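## Task

Lift the white can from the turntable and set it upright on the coaster, while every other can stays standing in its spot on the turntable.

## Robot and tools

Robot: two six-joint arms, left_arm and right_arm, each ending in a two-finger gripper whose fingers can fold. There are three cameras: cam_low (fixed, behind the arms), cam_left_wrist and cam_right_wrist, all 896x504 images. Calibration for each camera (K, distortion, T_world_to_cam) is provided and may be slightly off.

Frame: all hand positions, orientations and velocities are in the scene frame. Its origin is at table-top height, halfway between the arms' nominal bases; +z points up, +x points out over the table, and left_arm sits on the +y side (arm names do not match image sides). Measured bases: left_arm at (-0.058, +0.647, 0) m, right_arm at (+0.082, -0.495, 0) m, both almost unrotated. The gripper's fingers point along its own +z and close along its own y. end_effector_position is the spot between the pads when they are shut; fingertips extend about 33 mm past it for gaps up to 40 mm, shrinking to 9 mm when wide open. Reported hand poses can be off by a few centimetres.

A row (used by every motion tool) is a single flat list of 18 numbers covering both arms, always full even if one arm is idle: left_arm first, then right_arm. Each arm's 9 numbers are six absolute joint target angles in radians, then gripper position, force_limit, speed. Joint order, and the order of every per-joint list in results, is: wrist roll, waist, forearm roll, wrist pitch, elbow, shoulder. Ranges: elbow -2.792 to 2.792; all others -6.283 to 6.283. A target more than 0.010 rad beyond a limit (and further out than the current angle) gets the call refused; a target just past the true end is clipped and the result may say "joint sent to its limit". The three gripper numbers lie in [-1, 1].

Gripper numbers: position +1 is fully open (140 mm); the pads touch near -0.8; -1 closes until blocked. speed sets closing rate: about 30 mm/s at -1, 140 at 0, 250 at +1. force_limit sets pad force for a slow close: roughly 14 N at -1, 40 N at 0, 58 N at +1; faster closes squeeze much harder. Both start at +1. Grip cans near the fingertips (outer quarter of the pads); grips deeper toward the palm can fold the fingers and hold loosely or unpredictably, and a fingertip jammed into a surface folds too. To keep a gripper unchanged, resend the exact three numbers you last sent.

execute_actions(actions, cameras): actions is a list of actions; each action is a table of up to 15 rows, one per 1/30 s step, and a short table repeats its last row to fill 15 steps. Each joint target is clamped to stay within a lead of its measured angle and to speed limits, so large jumps take several actions. An empty actions list returns the full state plus images. cameras: list of names, ["all"], or []; an unknown name invalidates the call.

move(target, speed, blend, stop_force, zero, blocking, cameras): target is one 18-number row or a list of up to 15 rows; joints follow synchronized paths to those absolute angles. speed is the top rate of the joint with furthest to go, 0.01 to 3.92 rad/s, default 0.5 (one value or one per target). blend (rad) rounds corners between listed targets; 0 means stop at each. stop_force (10 to 80 N) ends an arm's path when it feels that much push against its motion; use it with a slow speed for touching down, give identical gripper numbers in every row, and omit it when moving away from something you press on. zero (default true) re-zeroes the force reading before the move. blocking=false returns early while the move continues (not allowed with stop_force). Moves do not avoid obstacles or the other arm. The result adds a "move:" line: done, off_target, moving, held, fault, possibly limits=held.

wait(seconds 0 to 10): let time pass holding commands. stop(): brake a running move. zoom_image(camera, region=[x0, y0, x1, y1] pixels, max 504 each way): closer look at the latest image of that camera. finished_scene(scene): ends the current scene, giving its number; irreversible.

Results: Joint positions, Joint velocities ("within noise" when still), Joint targets (what joints are being driven toward now), Tool commands, end-effector pose and velocities, object_status, position_measured, Joint torques, External joint torques, Flange force (gripper axes, includes held weight and error). object_status: 0 moving, 1 blocked while opening, 2 blocked while closing (a grip), 3 reached target or pads met (possibly empty). position_measured counts: 3 open, ~75 = 100 mm, 139 = 60 mm, 200 = 20 mm, 230 pads met. "joint command not followed" means the clearance check between arms altered that arm's targets.

Avoid: any arm stop. A force of 144 N on an arm, or contact torque at a joint's limit (waist and shoulder 323, elbow 152, wrist joints 42.7 N m), halts that arm for 10 s; overheating (MOTOR HOT warning) halts it for 30 s or more. Arms are stiff, so aiming even slightly into a firm surface can fault. Do not knock over or shift the other cans, drop a can, release it while moving, hit hard, press the arms together, or let one gripper close on the other's fingers. Anything ending up off the table fails the task. Loose objects may occasionally be nudged by outside pushes; check cameras before finishing.

Each tool is called after "Call:" as name([rows], argument=value, ...), one row to a line, values as JSON.

## Session

Call:
execute_actions(actions=[])

Scene clock: 0.00 s.
left_arm: end_effector_position=(-0.0127, +0.2018, +0.1157) position_measured=3 object_status=3 end_effector_quat_wxyz=(-0.030, -0.665, +0.722, -0.188) | right_arm: end_effector_position=(+0.2162, +0.0747, +0.3106) position_measured=3 object_status=3 end_effector_quat_wxyz=(-0.468, -0.295, +0.829, +0.079)
Joint names: [wrist roll, waist, forearm roll, wrist pitch, elbow, shoulder]
Joint positions: left_arm=[1.186 -1.777 0.421 0.676 2.391 -0.167] | right_arm=[-1.353 0.944 0.658 1.894 1.619 0.384]
Joint velocities: within noise
Joint torques (N m): no reading
External joint torques (N m): no reading
Flange force (N): no reading
Joint targets: left_arm=[1.186 -1.777 0.421 0.676 2.391 -0.167] | right_arm=[-1.353 0.944 0.658 1.894 1.619 0.384]
Tool commands: left_gripper/position=+1.0 left_gripper/force_limit=+1.0 left_gripper/speed=+1.0 right_gripper/position=+1.0 right_gripper/force_limit=+1.0 right_gripper/speed=+1.0

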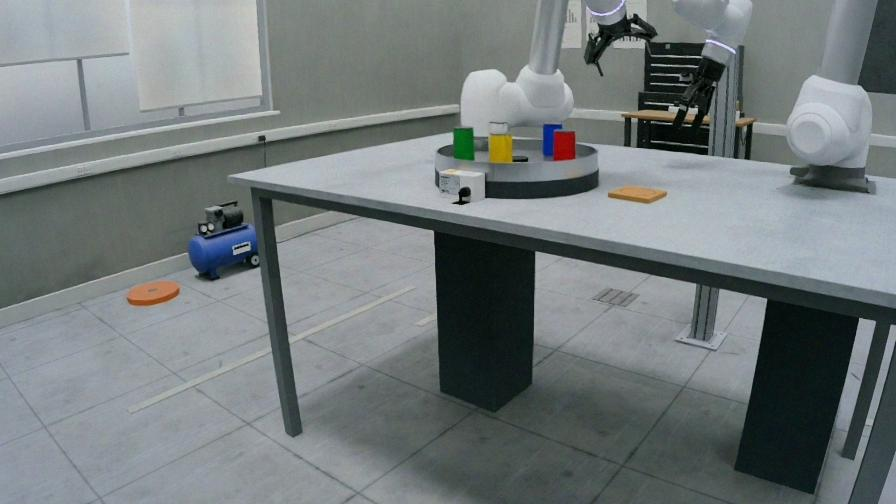

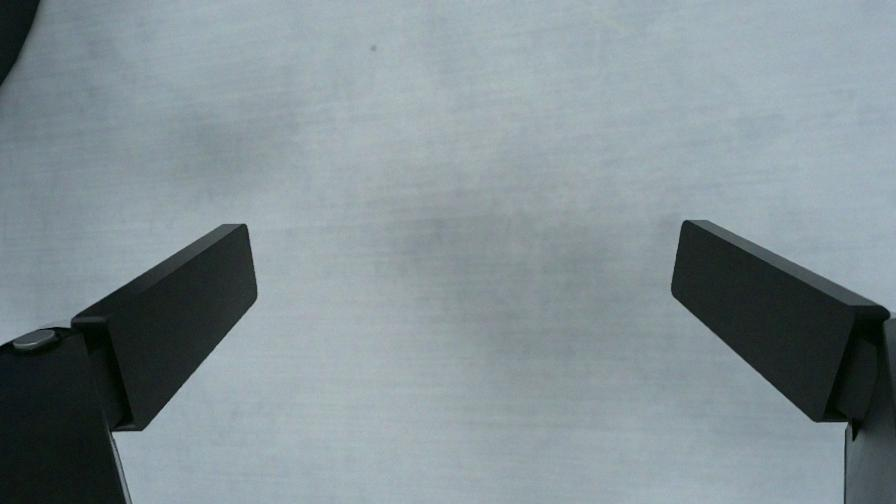

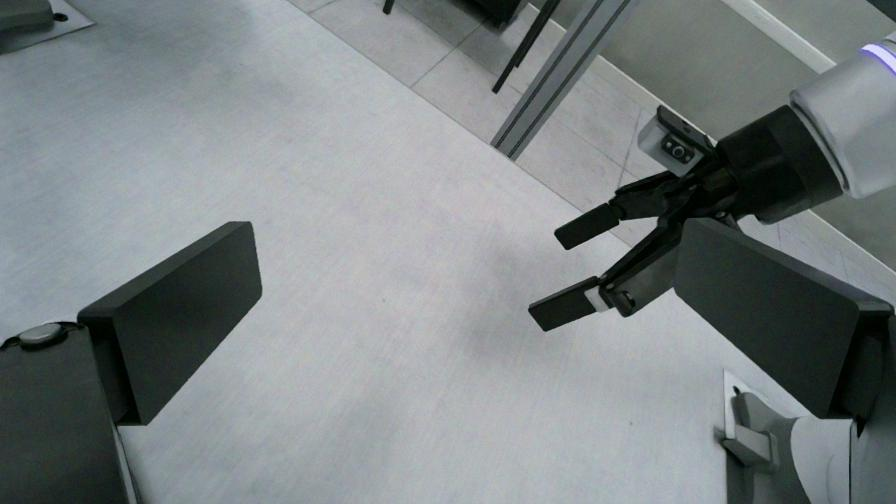

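Call:
zoom_image(camera="cam_low", region=[420, 90, 700, 230])

Scaled by 1.800 from the camera's 896x504 image, which has a finer 1280x720 frame.

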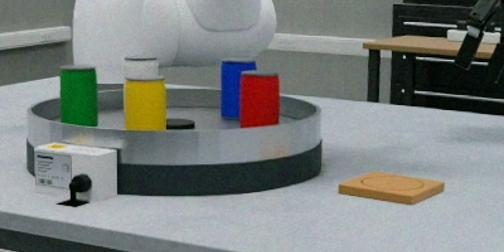

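Call:
move(target=[1.186,-1.777,0.421,0.676,2.391,-0.167,1,1,1,-1.57,0.784,0,1.508,1.918,-0.284,1,1,1], speed=1.0, cameras=["cam_right_wrist","cam_low"])

Scene clock: 3.23 s.
left_arm: end_effector_position=(-0.0126, +0.2015, +0.1157) position_measured=3 object_status=3 end_effector_quat_wxyz=(-0.030, -0.665, +0.722, -0.188) | right_arm: end_effector_position=(+0.3304, -0.2004, +0.3798) position_measured=3 object_status=3 end_effector_quat_wxyz=(+0.000, -0.380, +0.925, +0.000)
Joint names: [wrist roll, waist, forearm roll, wrist pitch, elbow, shoulder]
Joint positions: left_arm=[1.186 -1.777 0.421 0.676 2.391 -0.167] | right_arm=[-1.57 0.784 0 1.508 1.918 -0.284]
Joint torques (N m): left_arm=[0.26 -2.02 3.61 -0.22 -33.53 -17.67] | right_arm=[0.63 -0.67 4.37 0.09 -42.51 -12.06]
External joint torques (N m): left_arm=[-0.27 2.05 0.06 -0.33 -1.6 -0.4] | right_arm=[-0.63 0.62 -0.13 -0.05 1.27 -0.45]
Flange force (N): left_arm=[2.3 -5.4 0.9] | right_arm=[2.2 -0.2 2.2]
Joint targets: left_arm=[1.186 -1.777 0.421 0.676 2.391 -0.167] | right_arm=[-1.570 0.784 0.000 1.508 1.918 -0.284]
move: done
camera_calibration:
cam_right_wrist: T_world_to_cam=[[-0.696565, 0.717354, 0.0141526, 0.373478], [0.679414, 0.653127, 0.334399, -0.216491], [0.230639, 0.242546, -0.942325, 0.475601], [0, 0, 0, 1]] pos_world=[0.297546, -0.241875, 0.51528]
Images, in order (width x height): cam_low 896x504, cam_right_wrist 896x504.

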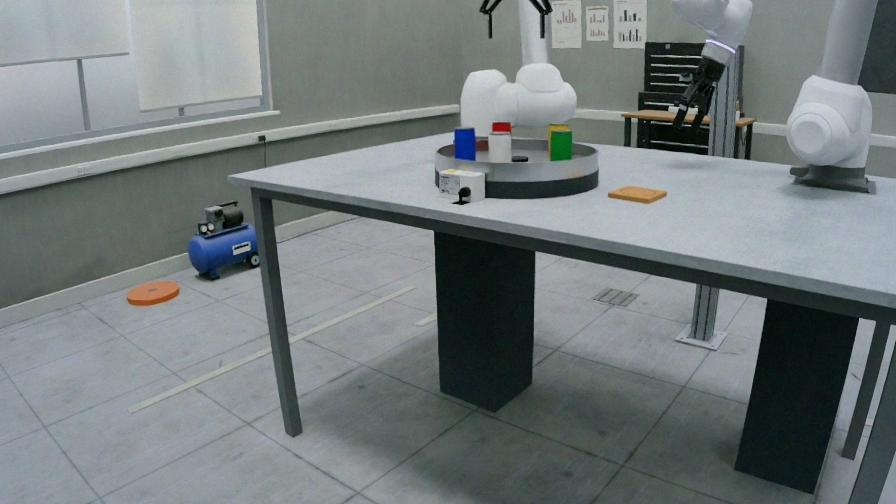

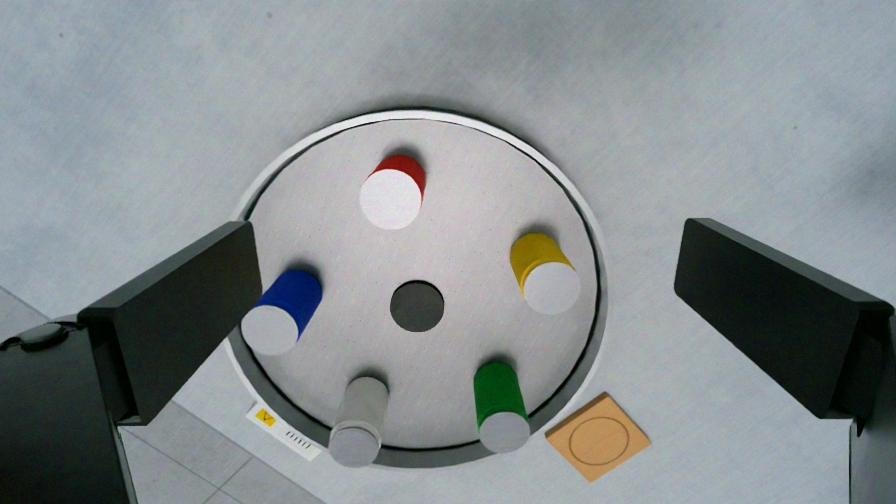

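Call:
wait(seconds=2, cameras=["cam_right_wrist"])

Call:
wait(seconds=2, cameras=["cam_right_wrist"])

Call:
wait(seconds=6, cameras=["cam_right_wrist"])

Scene clock: 6.93 s.
left_arm: end_effector_position=(-0.0126, +0.2015, +0.1157) position_measured=3 object_status=3 end_effector_quat_wxyz=(-0.030, -0.665, +0.722, -0.188) | right_arm: end_effector_position=(+0.3304, -0.2004, +0.3798) position_measured=3 object_status=3 end_effector_quat_wxyz=(+0.000, -0.380, +0.925, +0.000)
Joint names: [wrist roll, waist, forearm roll, wrist pitch, elbow, shoulder]
Joint positions: left_arm=[1.186 -1.777 0.421 0.676 2.391 -0.167] | right_arm=[-1.57 0.784 0 1.508 1.918 -0.284]
Joint torques (N m): left_arm=[0.22 -2.27 3.68 -0.25 -33.74 -17.87] | right_arm=[0.57 -1.16 4.38 0.06 -43 -11.96]
External joint torques (N m): left_arm=[-0.23 2.28 -0.01 -0.3 -1.4 -0.23] | right_arm=[-0.57 1.25 -0.14 -0.02 1.75 -0.75]
Flange force (N): left_arm=[2.2 -6.2 1.3] | right_arm=[3.3 1.5 3.0]
Joint targets: left_arm=[1.186 -1.777 0.421 0.676 2.391 -0.167] | right_arm=[-1.570 0.784 0.000 1.508 1.918 -0.284]
Tool commands: left_gripper/position=+1.0 left_gripper/force_limit=+1.0 left_gripper/speed=+1.0 right_gripper/position=+1.0 right_gripper/force_limit=+1.0 right_gripper/speed=+1.0
wait: 2.00 s; at rest from the start
camera_calibration:
cam_right_wrist: T_world_to_cam=[[-0.696551, 0.717369, 0.0140884, 0.37344], [0.679365, 0.65308, 0.334589, -0.216517], [0.230823, 0.242629, -0.942259, 0.475555], [0, 0, 0, 1]] pos_world=[0.297445, -0.241875, 0.515279]
Images, in order (width x height): cam_right_wrist 896x504.

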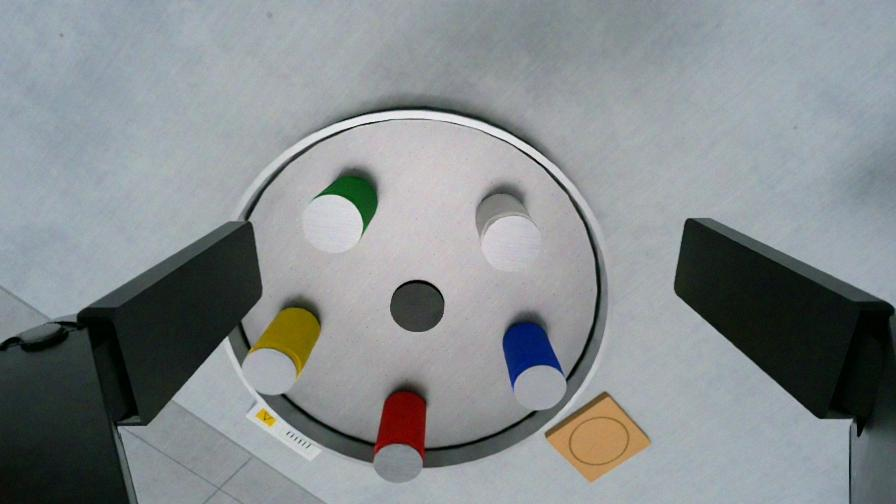

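Scene clock: 8.93 s.
left_arm: end_effector_position=(-0.0126, +0.2015, +0.1157) position_measured=3 object_status=3 end_effector_quat_wxyz=(-0.030, -0.665, +0.722, -0.188) | right_arm: end_effector_position=(+0.3304, -0.2004, +0.3798) position_measured=3 object_status=3 end_effector_quat_wxyz=(+0.000, -0.380, +0.925, +0.000)
Joint names: [wrist roll, waist, forearm roll, wrist pitch, elbow, shoulder]
Joint positions: left_arm=[1.186 -1.777 0.421 0.676 2.391 -0.167] | right_arm=[-1.57 0.784 0 1.508 1.918 -0.284]
Joint torques (N m): left_arm=[0.24 -1.79 3.67 -0.2 -33.91 -17.8] | right_arm=[0.7 -0.73 4.33 0.08 -42.87 -12.05]
External joint torques (N m): left_arm=[-0.25 1.8 0 -0.35 -1.22 -0.48] | right_arm=[-0.7 0.77 -0.08 -0.04 1.63 -0.57]
Flange force (N): left_arm=[1.5 -4.8 0.8] | right_arm=[2.9 -0.1 2.8]
Joint targets: left_arm=[1.186 -1.777 0.421 0.676 2.391 -0.167] | right_arm=[-1.570 0.784 0.000 1.508 1.918 -0.284]
Tool commands: left_gripper/position=+1.0 left_gripper/force_limit=+1.0 left_gripper/speed=+1.0 right_gripper/position=+1.0 right_gripper/force_limit=+1.0 right_gripper/speed=+1.0
wait: 2.00 s; at rest by 0.17 s
camera_calibration:
cam_right_wrist: T_world_to_cam=[[-0.696551, 0.717369, 0.0140884, 0.37344], [0.679365, 0.65308, 0.334589, -0.216517], [0.230823, 0.242629, -0.942259, 0.475555], [0, 0, 0, 1]] pos_world=[0.297445, -0.241875, 0.515279]
Images, in order (width x height): cam_right_wrist 896x504.

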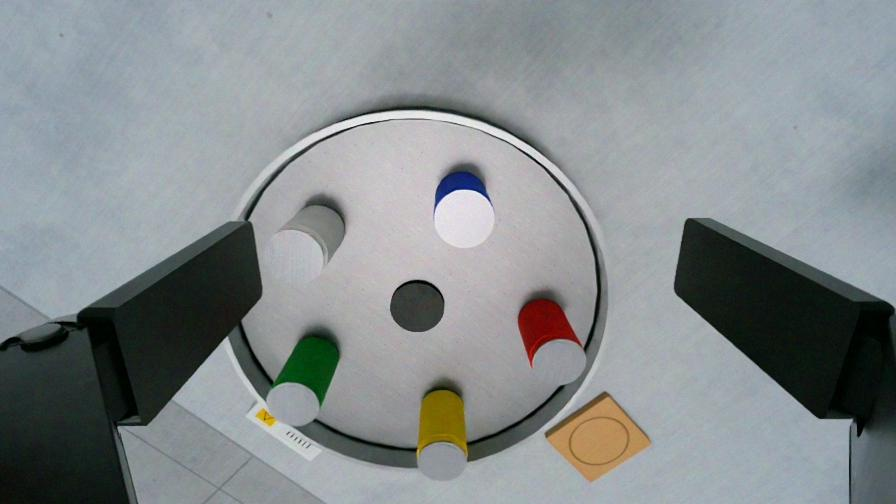

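Scene clock: 14.93 s.
left_arm: end_effector_position=(-0.0126, +0.2015, +0.1157) position_measured=3 object_status=3 end_effector_quat_wxyz=(-0.030, -0.665, +0.722, -0.188) | right_arm: end_effector_position=(+0.3304, -0.2004, +0.3798) position_measured=3 object_status=3 end_effector_quat_wxyz=(+0.000, -0.380, +0.925, +0.000)
Joint names: [wrist roll, waist, forearm roll, wrist pitch, elbow, shoulder]
Joint positions: left_arm=[1.186 -1.777 0.421 0.676 2.391 -0.167] | right_arm=[-1.57 0.784 0 1.508 1.918 -0.284]
Joint torques (N m): left_arm=[0.2 -2.1 3.61 -0.18 -33.72 -17.62] | right_arm=[0.61 -1.22 4.38 0.12 -42.91 -12.08]
External joint torques (N m): left_arm=[-0.21 2.1 0.05 -0.36 -1.32 -0.14] | right_arm=[-0.61 1.25 -0.13 -0.08 1.66 -0.57]
Flange force (N): left_arm=[2.2 -5.6 1.6] | right_arm=[2.9 1.4 2.9]
Joint targets: left_arm=[1.186 -1.777 0.421 0.676 2.391 -0.167] | right_arm=[-1.570 0.784 0.000 1.508 1.918 -0.284]
Tool commands: left_gripper/position=+1.0 left_gripper/force_limit=+1.0 left_gripper/speed=+1.0 right_gripper/position=+1.0 right_gripper/force_limit=+1.0 right_gripper/speed=+1.0
wait: 6.00 s; at rest by 0.17 s
camera_calibration:
cam_right_wrist: T_world_to_cam=[[-0.696551, 0.717369, 0.0140884, 0.37344], [0.679365, 0.65308, 0.334589, -0.216517], [0.230823, 0.242629, -0.942259, 0.475555], [0, 0, 0, 1]] pos_world=[0.297445, -0.241875, 0.515279]
Images, in order (width x height): cam_right_wrist 896x504.

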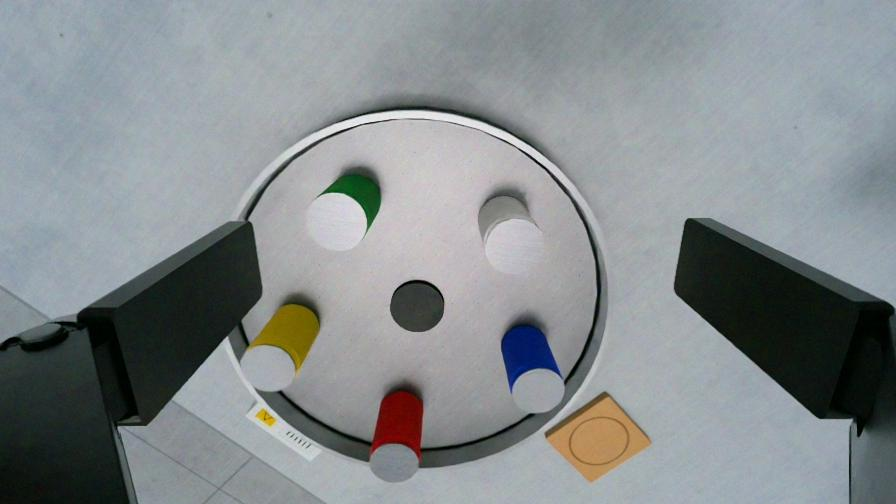

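Call:
move([
  [1.186,-1.777,0.421,0.676,2.391,-0.167,1,1,1,-0.702,0.871,0,1.2292,1.7051,0.2073,0.4,0,0],
  [1.186,-1.777,0.421,0.676,2.391,-0.167,1,1,1,-0.702,0.871,0,1.061,1.8088,0.2718,0.4,0,0],
], speed=[0.9,0.3], cameras=["cam_right_wrist","cam_low"])

Scene clock: 20.37 s.
left_arm: end_effector_position=(-0.0126, +0.2015, +0.1157) position_measured=3 object_status=3 end_effector_quat_wxyz=(-0.030, -0.665, +0.722, -0.188) | right_arm: end_effector_position=(+0.4788, +0.0262, +0.1445) position_measured=78 object_status=3 end_effector_quat_wxyz=(+0.000, +0.001, +1.000, +0.000)
Joint names: [wrist roll, waist, forearm roll, wrist pitch, elbow, shoulder]
Joint positions: left_arm=[1.186 -1.777 0.421 0.676 2.391 -0.167] | right_arm=[-0.702 0.871 0 1.061 1.809 0.272]
Joint torques (N m): left_arm=[0.27 -2.03 3.68 -0.15 -33.73 -17.03] | right_arm=[0.66 -0.53 3.85 -0.09 -37.82 -65.57]
External joint torques (N m): left_arm=[-0.28 2.1 -0.02 -0.39 -1.35 -1.02] | right_arm=[-0.66 0.49 -0.1 0.11 1.68 2.04]
Flange force (N): left_arm=[1.0 -5.8 0.0] | right_arm=[0.0 -0.4 3.1]
Joint targets: left_arm=[1.186 -1.777 0.421 0.676 2.391 -0.167] | right_arm=[-0.702 0.871 0.000 1.061 1.809 0.272]
move: done
camera_calibration:
cam_right_wrist: T_world_to_cam=[[0.0103136, 0.999849, 0.014012, -0.0282106], [0.94212, -0.0144124, 0.334966, -0.494934], [0.335117, 0.00974628, -0.942126, 0.120682], [0, 0, 0, 1]] pos_world=[0.426135, 0.0198969, 0.279879]
Images, in order (width x height): cam_low 896x504, cam_right_wrist 896x504.

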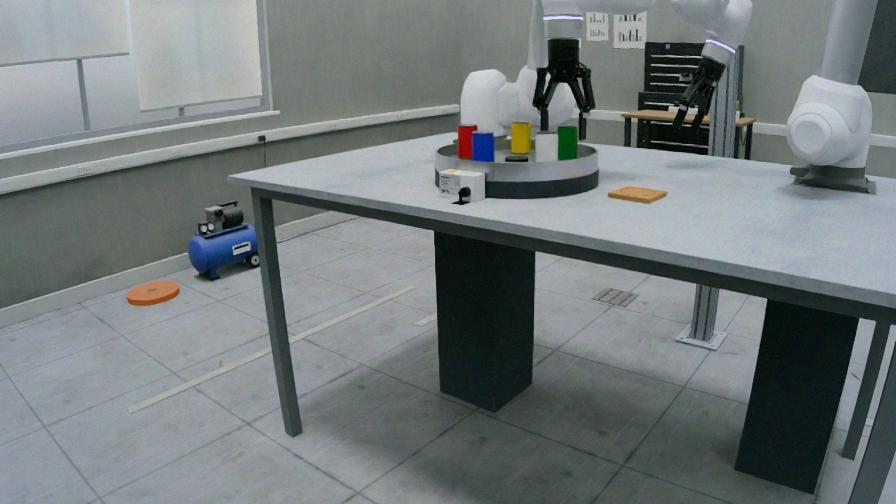

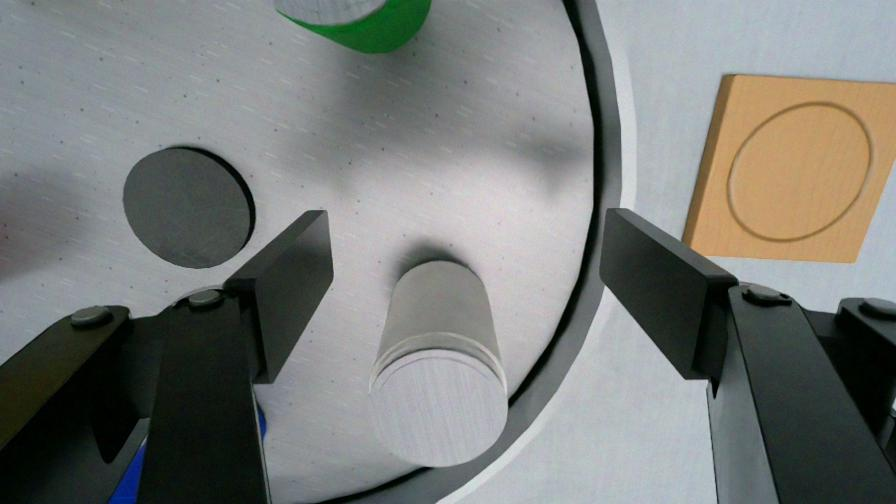

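Call:
wait(seconds=3)

Scene clock: 23.63 s.
left_arm: end_effector_position=(-0.0126, +0.2015, +0.1157) position_measured=3 object_status=3 end_effector_quat_wxyz=(-0.030, -0.665, +0.722, -0.188) | right_arm: end_effector_position=(+0.4788, +0.0262, +0.1444) position_measured=78 object_status=3 end_effector_quat_wxyz=(+0.000, +0.001, +1.000, +0.000)
Joint names: [wrist roll, waist, forearm roll, wrist pitch, elbow, shoulder]
Joint positions: left_arm=[1.186 -1.777 0.421 0.676 2.391 -0.167] | right_arm=[-0.702 0.871 0 1.061 1.809 0.272]
Joint torques (N m): left_arm=[0.2 -2.3 3.7 -0.2 -33.69 -17.4] | right_arm=[0.62 -0.8 3.88 0.08 -37.32 -65.63]
External joint torques (N m): left_arm=[-0.21 2.29 -0.04 -0.34 -1.37 -0.6] | right_arm=[-0.62 0.69 -0.15 -0.06 1.26 2.23]
Flange force (N): left_arm=[1.7 -6.4 0.7] | right_arm=[-0.4 0.7 3.1]
Joint targets: left_arm=[1.186 -1.777 0.421 0.676 2.391 -0.167] | right_arm=[-0.702 0.871 0.000 1.061 1.809 0.272]
Tool commands: left_gripper/position=+1.0 left_gripper/force_limit=+1.0 left_gripper/speed=+1.0 right_gripper/position=+0.4 right_gripper/force_limit=+0.0 right_gripper/speed=+0.0
wait: 3.00 s; at rest from the start

Call:
wait(seconds=4.5)

Call:
execute_actions([
  [[1.186,-1.777,0.421,0.676,2.391,-0.167,1,1,1,-0.702,0.871,0,1.061,1.8088,0.2718,-1,0,0]],
], cameras=["cam_right_wrist"])

Scene clock: 28.23 s.
left_arm: end_effector_position=(-0.0126, +0.2015, +0.1157) position_measured=3 object_status=3 end_effector_quat_wxyz=(-0.030, -0.665, +0.722, -0.188) | right_arm: end_effector_position=(+0.4788, +0.0262, +0.1444) position_measured=78 object_status=3 end_effector_quat_wxyz=(+0.000, +0.001, +1.000, +0.000)
Joint names: [wrist roll, waist, forearm roll, wrist pitch, elbow, shoulder]
Joint positions: left_arm=[1.186 -1.777 0.421 0.676 2.391 -0.167] | right_arm=[-0.702 0.871 0 1.061 1.809 0.272]
Joint torques (N m): left_arm=[0.29 -2.34 3.58 -0.19 -33.86 -17.51] | right_arm=[0.59 -0.14 3.85 0.09 -37.39 -65.76]
External joint torques (N m): left_arm=[-0.3 2.31 0.09 -0.36 -1.33 -0.47] | right_arm=[-0.59 0.22 -0.11 -0.07 1.31 2.26]
Flange force (N): left_arm=[1.7 -6.0 1.3] | right_arm=[-0.8 0.2 3.2]
Joint targets: left_arm=[1.186 -1.777 0.421 0.676 2.391 -0.167] | right_arm=[-0.702 0.871 0.000 1.061 1.809 0.272]
Tool commands: left_gripper/position=+1.0 left_gripper/force_limit=+1.0 left_gripper/speed=+1.0 right_gripper/position=+0.4 right_gripper/force_limit=+0.0 right_gripper/speed=+0.0
wait: 4.50 s; at rest by 0.07 s

Scene clock: 29.17 s.
left_arm: end_effector_position=(-0.0126, +0.2015, +0.1157) position_measured=3 object_status=3 end_effector_quat_wxyz=(-0.030, -0.665, +0.722, -0.188) | right_arm: end_effector_position=(+0.4788, +0.0262, +0.1444) position_measured=233 object_status=3 end_effector_quat_wxyz=(+0.000, +0.001, +1.000, +0.000)
Joint names: [wrist roll, waist, forearm roll, wrist pitch, elbow, shoulder]
Joint positions: left_arm=[1.186 -1.777 0.421 0.676 2.391 -0.167] | right_arm=[-0.702 0.871 0 1.061 1.809 0.272]
Joint torques (N m): left_arm=[0.2 -2.21 3.69 -0.21 -33.72 -17.42] | right_arm=[0.63 -1.01 3.75 -0.02 -37.39 -66.07]
External joint torques (N m): left_arm=[-0.21 2.12 -0.03 -0.34 -1.35 -0.3] | right_arm=[-0.63 0.88 -0.01 0.04 1.29 2.59]
Flange force (N): left_arm=[2.0 -5.8 1.2] | right_arm=[-0.5 1.3 3.3]
Joint targets: left_arm=[1.186 -1.777 0.421 0.676 2.391 -0.167] | right_arm=[-0.702 0.871 0.000 1.061 1.809 0.272]
camera_calibration:
cam_right_wrist: T_world_to_cam=[[0.0103136, 0.999849, 0.014012, -0.0282106], [0.94212, -0.0144124, 0.334966, -0.494934], [0.335117, 0.00974628, -0.942126, 0.120682], [0, 0, 0, 1]] pos_world=[0.426135, 0.0198969, 0.279879]
Images, in order (width x height): cam_right_wrist 896x504.

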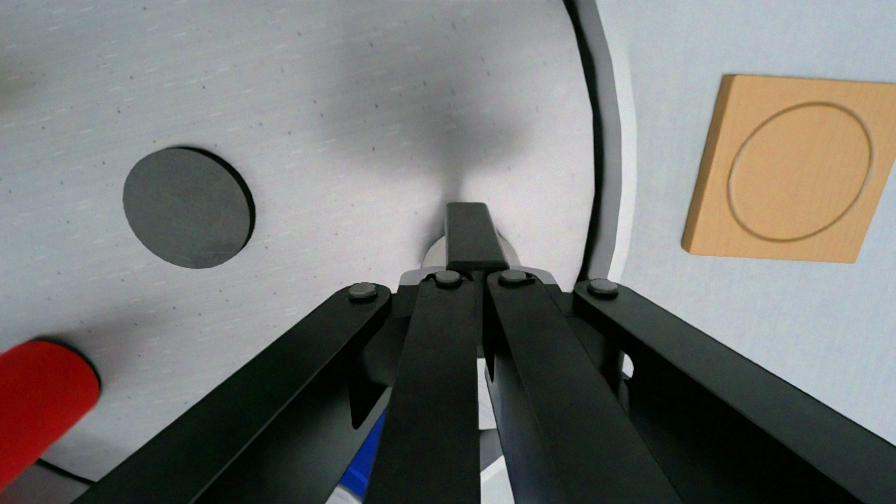

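Call:
execute_actions([
  [[1.186,-1.777,0.421,0.676,2.391,-0.167,1,1,1,-0.702,0.871,0,1.061,1.8088,0.2718,0.4,0,0]],
], cameras=["cam_right_wrist"])

Call:
wait(seconds=6, cameras=["cam_right_wrist"])

Call:
wait(seconds=0.7, cameras=["cam_right_wrist"])

Scene clock: 30.57 s.
left_arm: end_effector_position=(-0.0126, +0.2015, +0.1157) position_measured=3 object_status=3 end_effector_quat_wxyz=(-0.030, -0.665, +0.722, -0.188) | right_arm: end_effector_position=(+0.4788, +0.0262, +0.1444) position_measured=78 object_status=0 end_effector_quat_wxyz=(+0.000, +0.001, +1.000, +0.000)
Joint names: [wrist roll, waist, forearm roll, wrist pitch, elbow, shoulder]
Joint positions: left_arm=[1.186 -1.777 0.421 0.676 2.391 -0.167] | right_arm=[-0.702 0.871 0 1.061 1.809 0.272]
Joint torques (N m): left_arm=[0.22 -2.21 3.65 -0.22 -33.71 -17.18] | right_arm=[0.61 -0.9 3.9 0.15 -37.42 -65.48]
External joint torques (N m): left_arm=[-0.23 2.32 0.02 -0.32 -1.45 -1] | right_arm=[-0.61 0.81 -0.16 -0.13 1.33 1.98]
Flange force (N): left_arm=[1.3 -6.5 0.0] | right_arm=[0.1 0.4 3.1]
Joint targets: left_arm=[1.186 -1.777 0.421 0.676 2.391 -0.167] | right_arm=[-0.702 0.871 0.000 1.061 1.809 0.272]
camera_calibration:
cam_right_wrist: T_world_to_cam=[[0.0103148, 0.999849, 0.0140114, -0.0282109], [0.942131, -0.014413, 0.334935, -0.49493], [0.335086, 0.00974581, -0.942137, 0.120698], [0, 0, 0, 1]] pos_world=[0.426135, 0.0198969, 0.279879]
Images, in order (width x height): cam_right_wrist 896x504.

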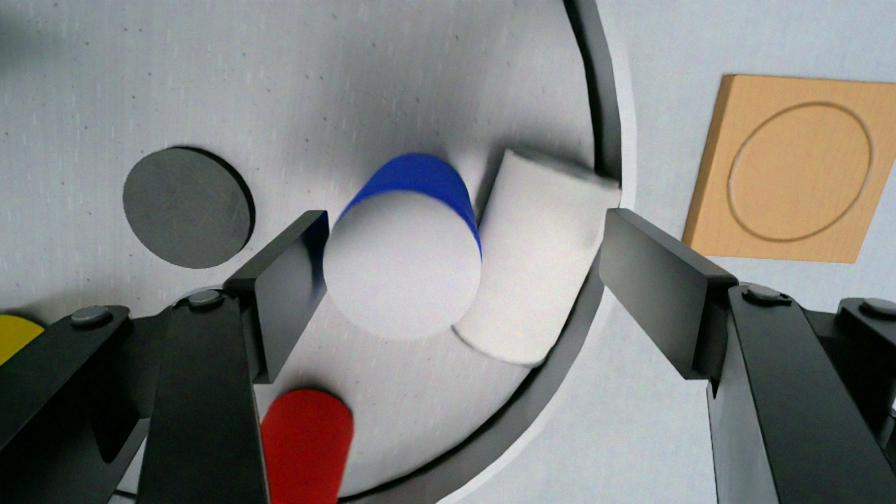

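Scene clock: 36.57 s.
left_arm: end_effector_position=(-0.0126, +0.2015, +0.1157) position_measured=3 object_status=3 end_effector_quat_wxyz=(-0.030, -0.665, +0.722, -0.188) | right_arm: end_effector_position=(+0.4788, +0.0262, +0.1444) position_measured=78 object_status=3 end_effector_quat_wxyz=(+0.000, +0.001, +1.000, +0.000)
Joint names: [wrist roll, waist, forearm roll, wrist pitch, elbow, shoulder]
Joint positions: left_arm=[1.186 -1.777 0.421 0.676 2.391 -0.167] | right_arm=[-0.702 0.871 0 1.061 1.809 0.272]
Joint torques (N m): left_arm=[0.25 -2.08 3.62 -0.2 -33.58 -17.63] | right_arm=[0.61 -0.56 3.89 0.09 -37.3 -65.58]
External joint torques (N m): left_arm=[-0.26 2.15 0.05 -0.35 -1.56 -0.38] | right_arm=[-0.61 0.44 -0.16 -0.07 1.2 2.13]
Flange force (N): left_arm=[2.3 -5.7 1.1] | right_arm=[-0.6 0.4 3.0]
Joint targets: left_arm=[1.186 -1.777 0.421 0.676 2.391 -0.167] | right_arm=[-0.702 0.871 0.000 1.061 1.809 0.272]
Tool commands: left_gripper/position=+1.0 left_gripper/force_limit=+1.0 left_gripper/speed=+1.0 right_gripper/position=+0.4 right_gripper/force_limit=+0.0 right_gripper/speed=+0.0
wait: 6.00 s; at rest by 0.17 s
camera_calibration:
cam_right_wrist: T_world_to_cam=[[0.0103136, 0.999849, 0.014012, -0.0282106], [0.94212, -0.0144124, 0.334966, -0.494934], [0.335117, 0.00974628, -0.942126, 0.120682], [0, 0, 0, 1]] pos_world=[0.426135, 0.0198969, 0.279879]
Images, in order (width x height): cam_right_wrist 896x504.

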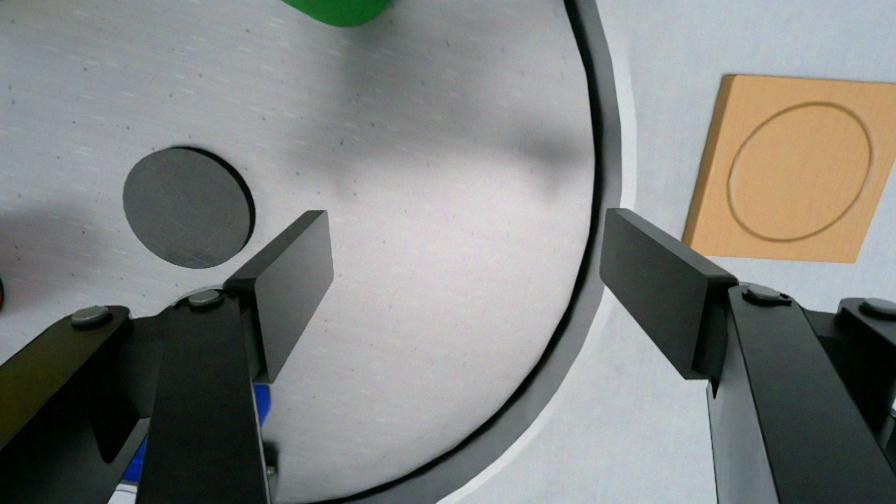

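Scene clock: 37.27 s.
left_arm: end_effector_position=(-0.0126, +0.2015, +0.1157) position_measured=3 object_status=3 end_effector_quat_wxyz=(-0.030, -0.665, +0.722, -0.188) | right_arm: end_effector_position=(+0.4788, +0.0262, +0.1444) position_measured=78 object_status=3 end_effector_quat_wxyz=(+0.000, +0.001, +1.000, +0.000)
Joint names: [wrist roll, waist, forearm roll, wrist pitch, elbow, shoulder]
Joint positions: left_arm=[1.186 -1.777 0.421 0.676 2.391 -0.167] | right_arm=[-0.702 0.871 0 1.061 1.809 0.272]
Joint torques (N m): left_arm=[0.22 -1.89 3.69 -0.23 -33.56 -17.32] | right_arm=[0.57 -0.52 3.91 0.14 -37.47 -65.65]
External joint torques (N m): left_arm=[-0.24 1.93 -0.02 -0.32 -1.6 -0.75] | right_arm=[-0.57 0.68 -0.16 -0.12 1.38 2.11]
Flange force (N): left_arm=[1.8 -5.4 0.0] | right_arm=[-0.1 0.4 3.2]
Joint targets: left_arm=[1.186 -1.777 0.421 0.676 2.391 -0.167] | right_arm=[-0.702 0.871 0.000 1.061 1.809 0.272]
Tool commands: left_gripper/position=+1.0 left_gripper/force_limit=+1.0 left_gripper/speed=+1.0 right_gripper/position=+0.4 right_gripper/force_limit=+0.0 right_gripper/speed=+0.0
wait: 0.70 s; at rest by 0.17 s
camera_calibration:
cam_right_wrist: T_world_to_cam=[[0.0103136, 0.999849, 0.014012, -0.0282106], [0.94212, -0.0144124, 0.334966, -0.494934], [0.335117, 0.00974628, -0.942126, 0.120682], [0, 0, 0, 1]] pos_world=[0.426135, 0.0198969, 0.279879]
Images, in order (width x height): cam_right_wrist 896x504.

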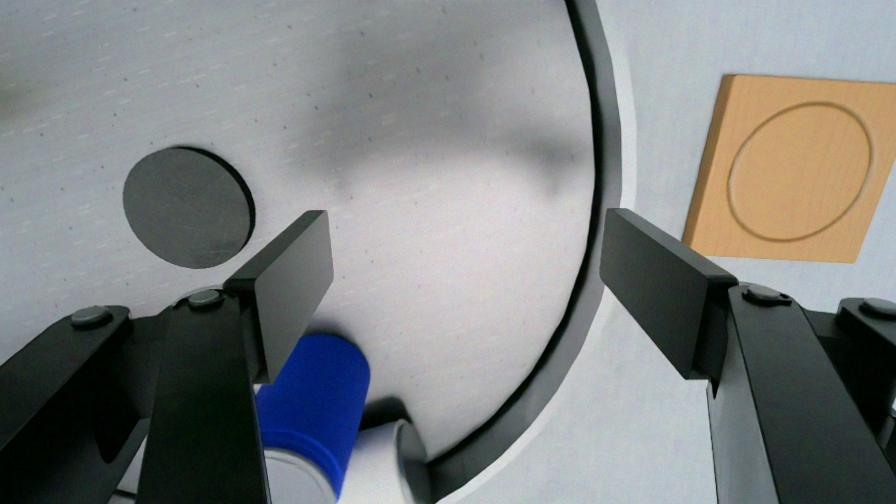

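Call:
move([
  [1.186,-1.777,0.421,0.676,2.391,-0.167,1,1,1,-0.702,0.871,0,1.2645,1.6801,0.197,0.4,0,0],
  [1.186,-1.777,0.421,0.676,2.391,-0.167,1,1,1,-1.57,0.784,0,1.508,1.918,-0.284,0.4,0,0],
], speed=[0.5,0.9], blend=0.05, cameras=["cam_right_wrist","cam_low"])

Call:
wait(seconds=2, cameras=["cam_right_wrist"])

Call:
wait(seconds=2, cameras=["cam_right_wrist"])

Call:
wait(seconds=2, cameras=["cam_right_wrist"])

Scene clock: 39.87 s.
left_arm: end_effector_position=(-0.0126, +0.2015, +0.1157) position_measured=3 object_status=3 end_effector_quat_wxyz=(-0.030, -0.665, +0.722, -0.188) | right_arm: end_effector_position=(+0.3304, -0.2004, +0.3798) position_measured=78 object_status=3 end_effector_quat_wxyz=(+0.000, -0.380, +0.925, +0.000)
Joint names: [wrist roll, waist, forearm roll, wrist pitch, elbow, shoulder]
Joint positions: left_arm=[1.186 -1.777 0.421 0.676 2.391 -0.167] | right_arm=[-1.57 0.784 0 1.508 1.918 -0.284]
Joint torques (N m): left_arm=[0.24 -1.99 3.68 -0.18 -33.85 -17.73] | right_arm=[0.78 -0.89 4.35 0.16 -43.06 -10.97]
External joint torques (N m): left_arm=[-0.25 2.08 -0.02 -0.37 -1.31 -0.24] | right_arm=[-0.78 0.96 -0.1 -0.13 1.81 -1.65]
Flange force (N): left_arm=[2.0 -5.5 1.4] | right_arm=[4.9 0.0 3.2]
Joint targets: left_arm=[1.186 -1.777 0.421 0.676 2.391 -0.167] | right_arm=[-1.570 0.784 0.000 1.508 1.918 -0.284]
move: done
camera_calibration:
cam_right_wrist: T_world_to_cam=[[-0.696485, 0.717434, 0.0140449, 0.373528], [0.679431, 0.653043, 0.334527, -0.216581], [0.230829, 0.242535, -0.942282, 0.475519], [0, 0, 0, 1]] pos_world=[0.297545, -0.241875, 0.515279]
Images, in order (width x height): cam_low 896x504, cam_right_wrist 896x504.

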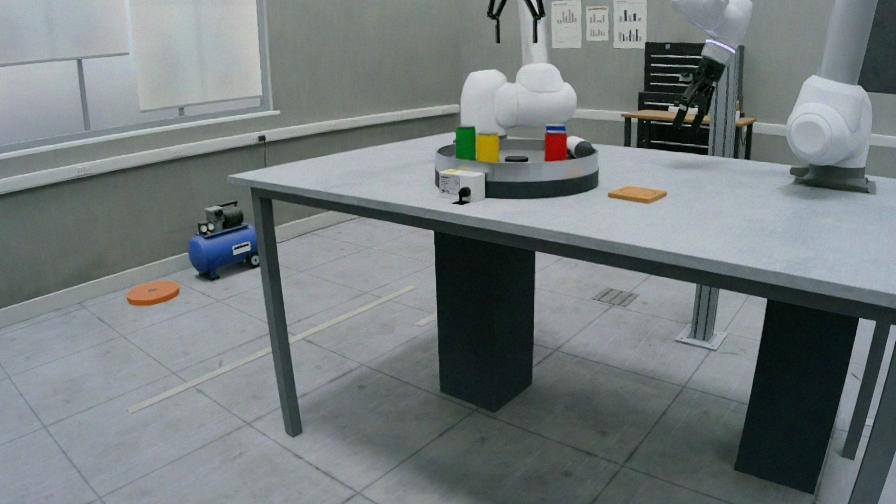

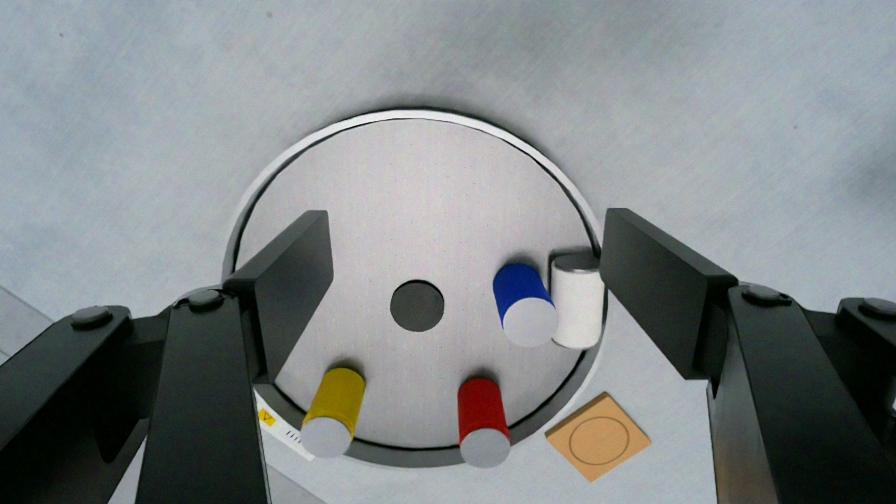

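Scene clock: 41.87 s.
left_arm: end_effector_position=(-0.0126, +0.2015, +0.1157) position_measured=3 object_status=3 end_effector_quat_wxyz=(-0.030, -0.665, +0.722, -0.188) | right_arm: end_effector_position=(+0.3304, -0.2004, +0.3798) position_measured=78 object_status=3 end_effector_quat_wxyz=(+0.000, -0.380, +0.925, +0.000)
Joint names: [wrist roll, waist, forearm roll, wrist pitch, elbow, shoulder]
Joint positions: left_arm=[1.186 -1.777 0.421 0.676 2.391 -0.167] | right_arm=[-1.57 0.784 0 1.508 1.918 -0.284]
Joint torques (N m): left_arm=[0.23 -2.19 3.64 -0.22 -33.71 -17.46] | right_arm=[0.64 -0.67 4.41 0.1 -43.02 -11.91]
External joint torques (N m): left_arm=[-0.25 2.19 0.03 -0.33 -1.44 -0.46] | right_arm=[-0.64 0.68 -0.17 -0.06 1.76 -0.77]
Flange force (N): left_arm=[2.0 -5.9 0.9] | right_arm=[3.4 -0.2 3.1]
Joint targets: left_arm=[1.186 -1.777 0.421 0.676 2.391 -0.167] | right_arm=[-1.570 0.784 0.000 1.508 1.918 -0.284]
Tool commands: left_gripper/position=+1.0 left_gripper/force_limit=+1.0 left_gripper/speed=+1.0 right_gripper/position=+0.4 right_gripper/force_limit=+0.0 right_gripper/speed=+0.0
wait: 2.00 s; at rest by 0.17 s
camera_calibration:
cam_right_wrist: T_world_to_cam=[[-0.696551, 0.717369, 0.0140884, 0.37344], [0.679365, 0.65308, 0.334589, -0.216517], [0.230823, 0.242629, -0.942259, 0.475555], [0, 0, 0, 1]] pos_world=[0.297445, -0.241875, 0.515279]
Images, in order (width x height): cam_right_wrist 896x504.

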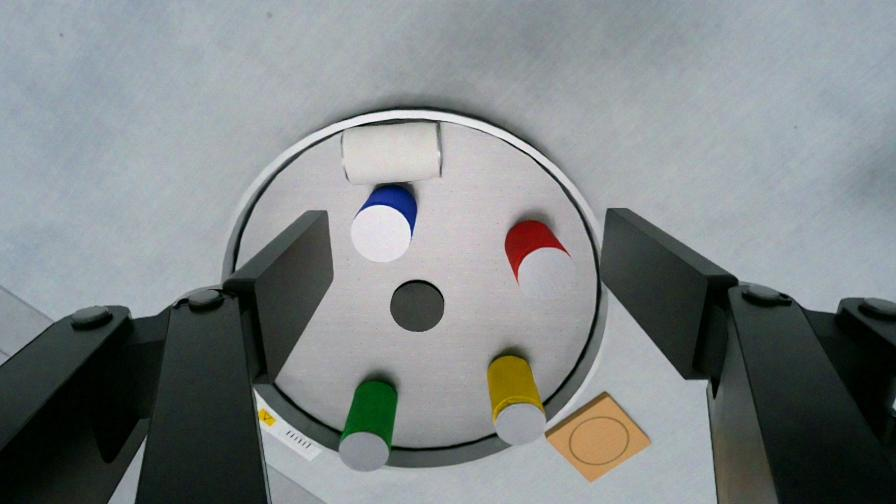

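Scene clock: 43.87 s.
left_arm: end_effector_position=(-0.0126, +0.2015, +0.1157) position_measured=3 object_status=3 end_effector_quat_wxyz=(-0.030, -0.665, +0.722, -0.188) | right_arm: end_effector_position=(+0.3304, -0.2004, +0.3798) position_measured=78 object_status=3 end_effector_quat_wxyz=(+0.000, -0.380, +0.925, +0.000)
Joint names: [wrist roll, waist, forearm roll, wrist pitch, elbow, shoulder]
Joint positions: left_arm=[1.186 -1.777 0.421 0.676 2.391 -0.167] | right_arm=[-1.57 0.784 0 1.508 1.918 -0.284]
Joint torques (N m): left_arm=[0.13 -2.52 3.62 -0.18 -33.75 -17.64] | right_arm=[0.61 -0.96 4.35 0.13 -42.93 -12]
External joint torques (N m): left_arm=[-0.15 2.55 0.05 -0.38 -1.42 -0.34] | right_arm=[-0.61 0.94 -0.11 -0.09 1.68 -0.63]
Flange force (N): left_arm=[2.2 -7.2 1.5] | right_arm=[3.0 0.6 3.0]
Joint targets: left_arm=[1.186 -1.777 0.421 0.676 2.391 -0.167] | right_arm=[-1.570 0.784 0.000 1.508 1.918 -0.284]
Tool commands: left_gripper/position=+1.0 left_gripper/force_limit=+1.0 left_gripper/speed=+1.0 right_gripper/position=+0.4 right_gripper/force_limit=+0.0 right_gripper/speed=+0.0
wait: 2.00 s; at rest by 0.17 s
camera_calibration:
cam_right_wrist: T_world_to_cam=[[-0.696551, 0.717369, 0.0140884, 0.37344], [0.679365, 0.65308, 0.334589, -0.216517], [0.230823, 0.242629, -0.942259, 0.475555], [0, 0, 0, 1]] pos_world=[0.297445, -0.241875, 0.515279]
Images, in order (width x height): cam_right_wrist 896x504.

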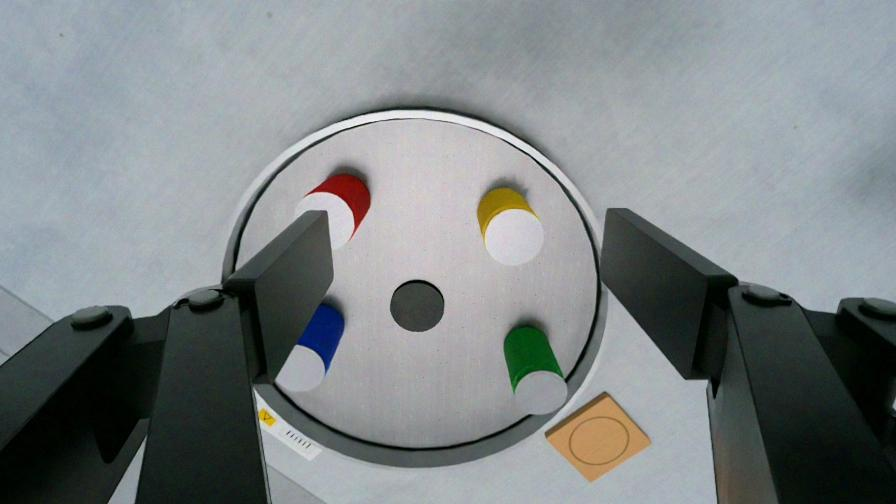

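Scene clock: 45.87 s.
left_arm: end_effector_position=(-0.0126, +0.2015, +0.1157) position_measured=3 object_status=3 end_effector_quat_wxyz=(-0.030, -0.665, +0.722, -0.188) | right_arm: end_effector_position=(+0.3304, -0.2004, +0.3798) position_measured=78 object_status=3 end_effector_quat_wxyz=(+0.000, -0.380, +0.925, +0.000)
Joint names: [wrist roll, waist, forearm roll, wrist pitch, elbow, shoulder]
Joint positions: left_arm=[1.186 -1.777 0.421 0.676 2.391 -0.167] | right_arm=[-1.57 0.784 0 1.508 1.918 -0.284]
Joint torques (N m): left_arm=[0.26 -2.09 3.61 -0.23 -33.64 -17.51] | right_arm=[0.61 -0.74 4.35 0.12 -42.83 -11.82]
External joint torques (N m): left_arm=[-0.27 2.01 0.05 -0.32 -1.48 -0.33] | right_arm=[-0.61 0.73 -0.11 -0.09 1.59 -0.78]
Flange force (N): left_arm=[2.2 -5.2 1.0] | right_arm=[3.2 0.0 2.8]
Joint targets: left_arm=[1.186 -1.777 0.421 0.676 2.391 -0.167] | right_arm=[-1.570 0.784 0.000 1.508 1.918 -0.284]
Tool commands: left_gripper/position=+1.0 left_gripper/force_limit=+1.0 left_gripper/speed=+1.0 right_gripper/position=+0.4 right_gripper/force_limit=+0.0 right_gripper/speed=+0.0
wait: 2.00 s; at rest by 0.17 s
camera_calibration:
cam_right_wrist: T_world_to_cam=[[-0.696551, 0.717369, 0.0140884, 0.37344], [0.679365, 0.65308, 0.334589, -0.216517], [0.230823, 0.242629, -0.942259, 0.475555], [0, 0, 0, 1]] pos_world=[0.297445, -0.241875, 0.515279]
Images, in order (width x height): cam_right_wrist 896x504.

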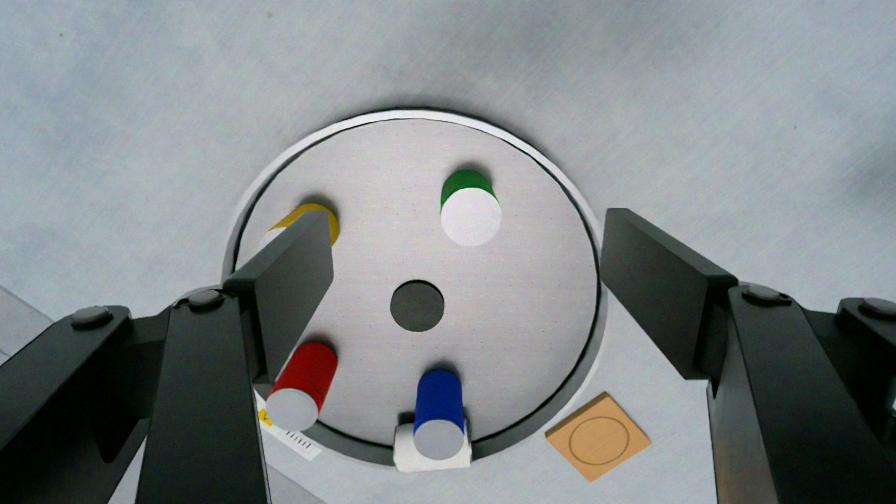

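Call:
move(target=[1.186,-1.777,0.421,0.676,2.391,-0.167,1,1,1,-1.57,0.4206,0,1.3653,1.2757,0.5006,0.4,0,0], speed=0.9, cameras=["cam_right_wrist"])

Call:
zoom_image(camera="cam_right_wrist", region=[200, 0, 700, 400])

Scene clock: 49.37 s.
left_arm: end_effector_position=(-0.0126, +0.2015, +0.1157) position_measured=3 object_status=3 end_effector_quat_wxyz=(-0.030, -0.665, +0.722, -0.188) | right_arm: end_effector_position=(+0.8401, -0.1215, +0.2499) position_measured=78 object_status=3 end_effector_quat_wxyz=(+0.000, -0.207, +0.978, +0.000)
Joint names: [wrist roll, waist, forearm roll, wrist pitch, elbow, shoulder]
Joint positions: left_arm=[1.186 -1.777 0.421 0.676 2.391 -0.167] | right_arm=[-1.57 0.421 0 1.365 1.276 0.5]
Joint torques (N m): left_arm=[0.22 -2.03 3.56 -0.18 -33.84 -17.5] | right_arm=[0.64 -0.69 4.3 0.17 -42.25 -92.3]
External joint torques (N m): left_arm=[-0.23 1.93 0.11 -0.37 -1.25 -0.35] | right_arm=[-0.64 0.6 -0.14 -0.13 1.75 2.66]
Flange force (N): left_arm=[1.7 -5.1 1.2] | right_arm=[0.2 -0.1 3.4]
Joint targets: left_arm=[1.186 -1.777 0.421 0.676 2.391 -0.167] | right_arm=[-1.570 0.421 0.000 1.365 1.276 0.501]
move: done
camera_calibration:
cam_right_wrist: T_world_to_cam=[[-0.396164, 0.918073, 0.014003, 0.445825], [0.866948, 0.368993, 0.33503, -0.763183], [0.302415, 0.144867, -0.942104, 0.144287], [0, 0, 0, 1]] pos_world=[0.794625, -0.148593, 0.385379]
Images, in order (width x height): cam_right_wrist 896x504.

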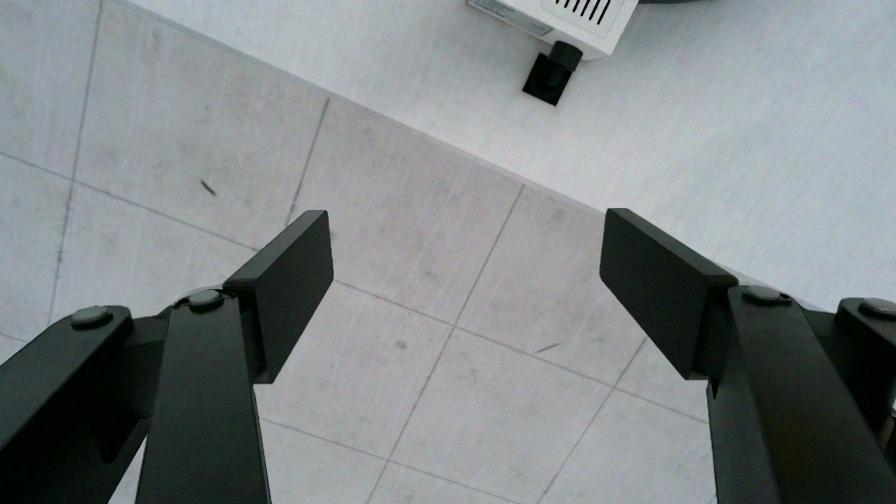

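Scaled by 1.008 from the camera's 896x504 image, which has a finer 1280x720 frame.

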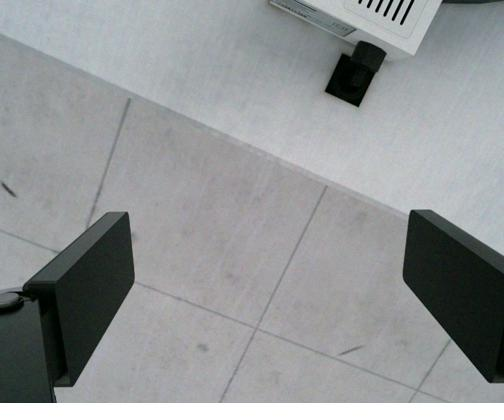

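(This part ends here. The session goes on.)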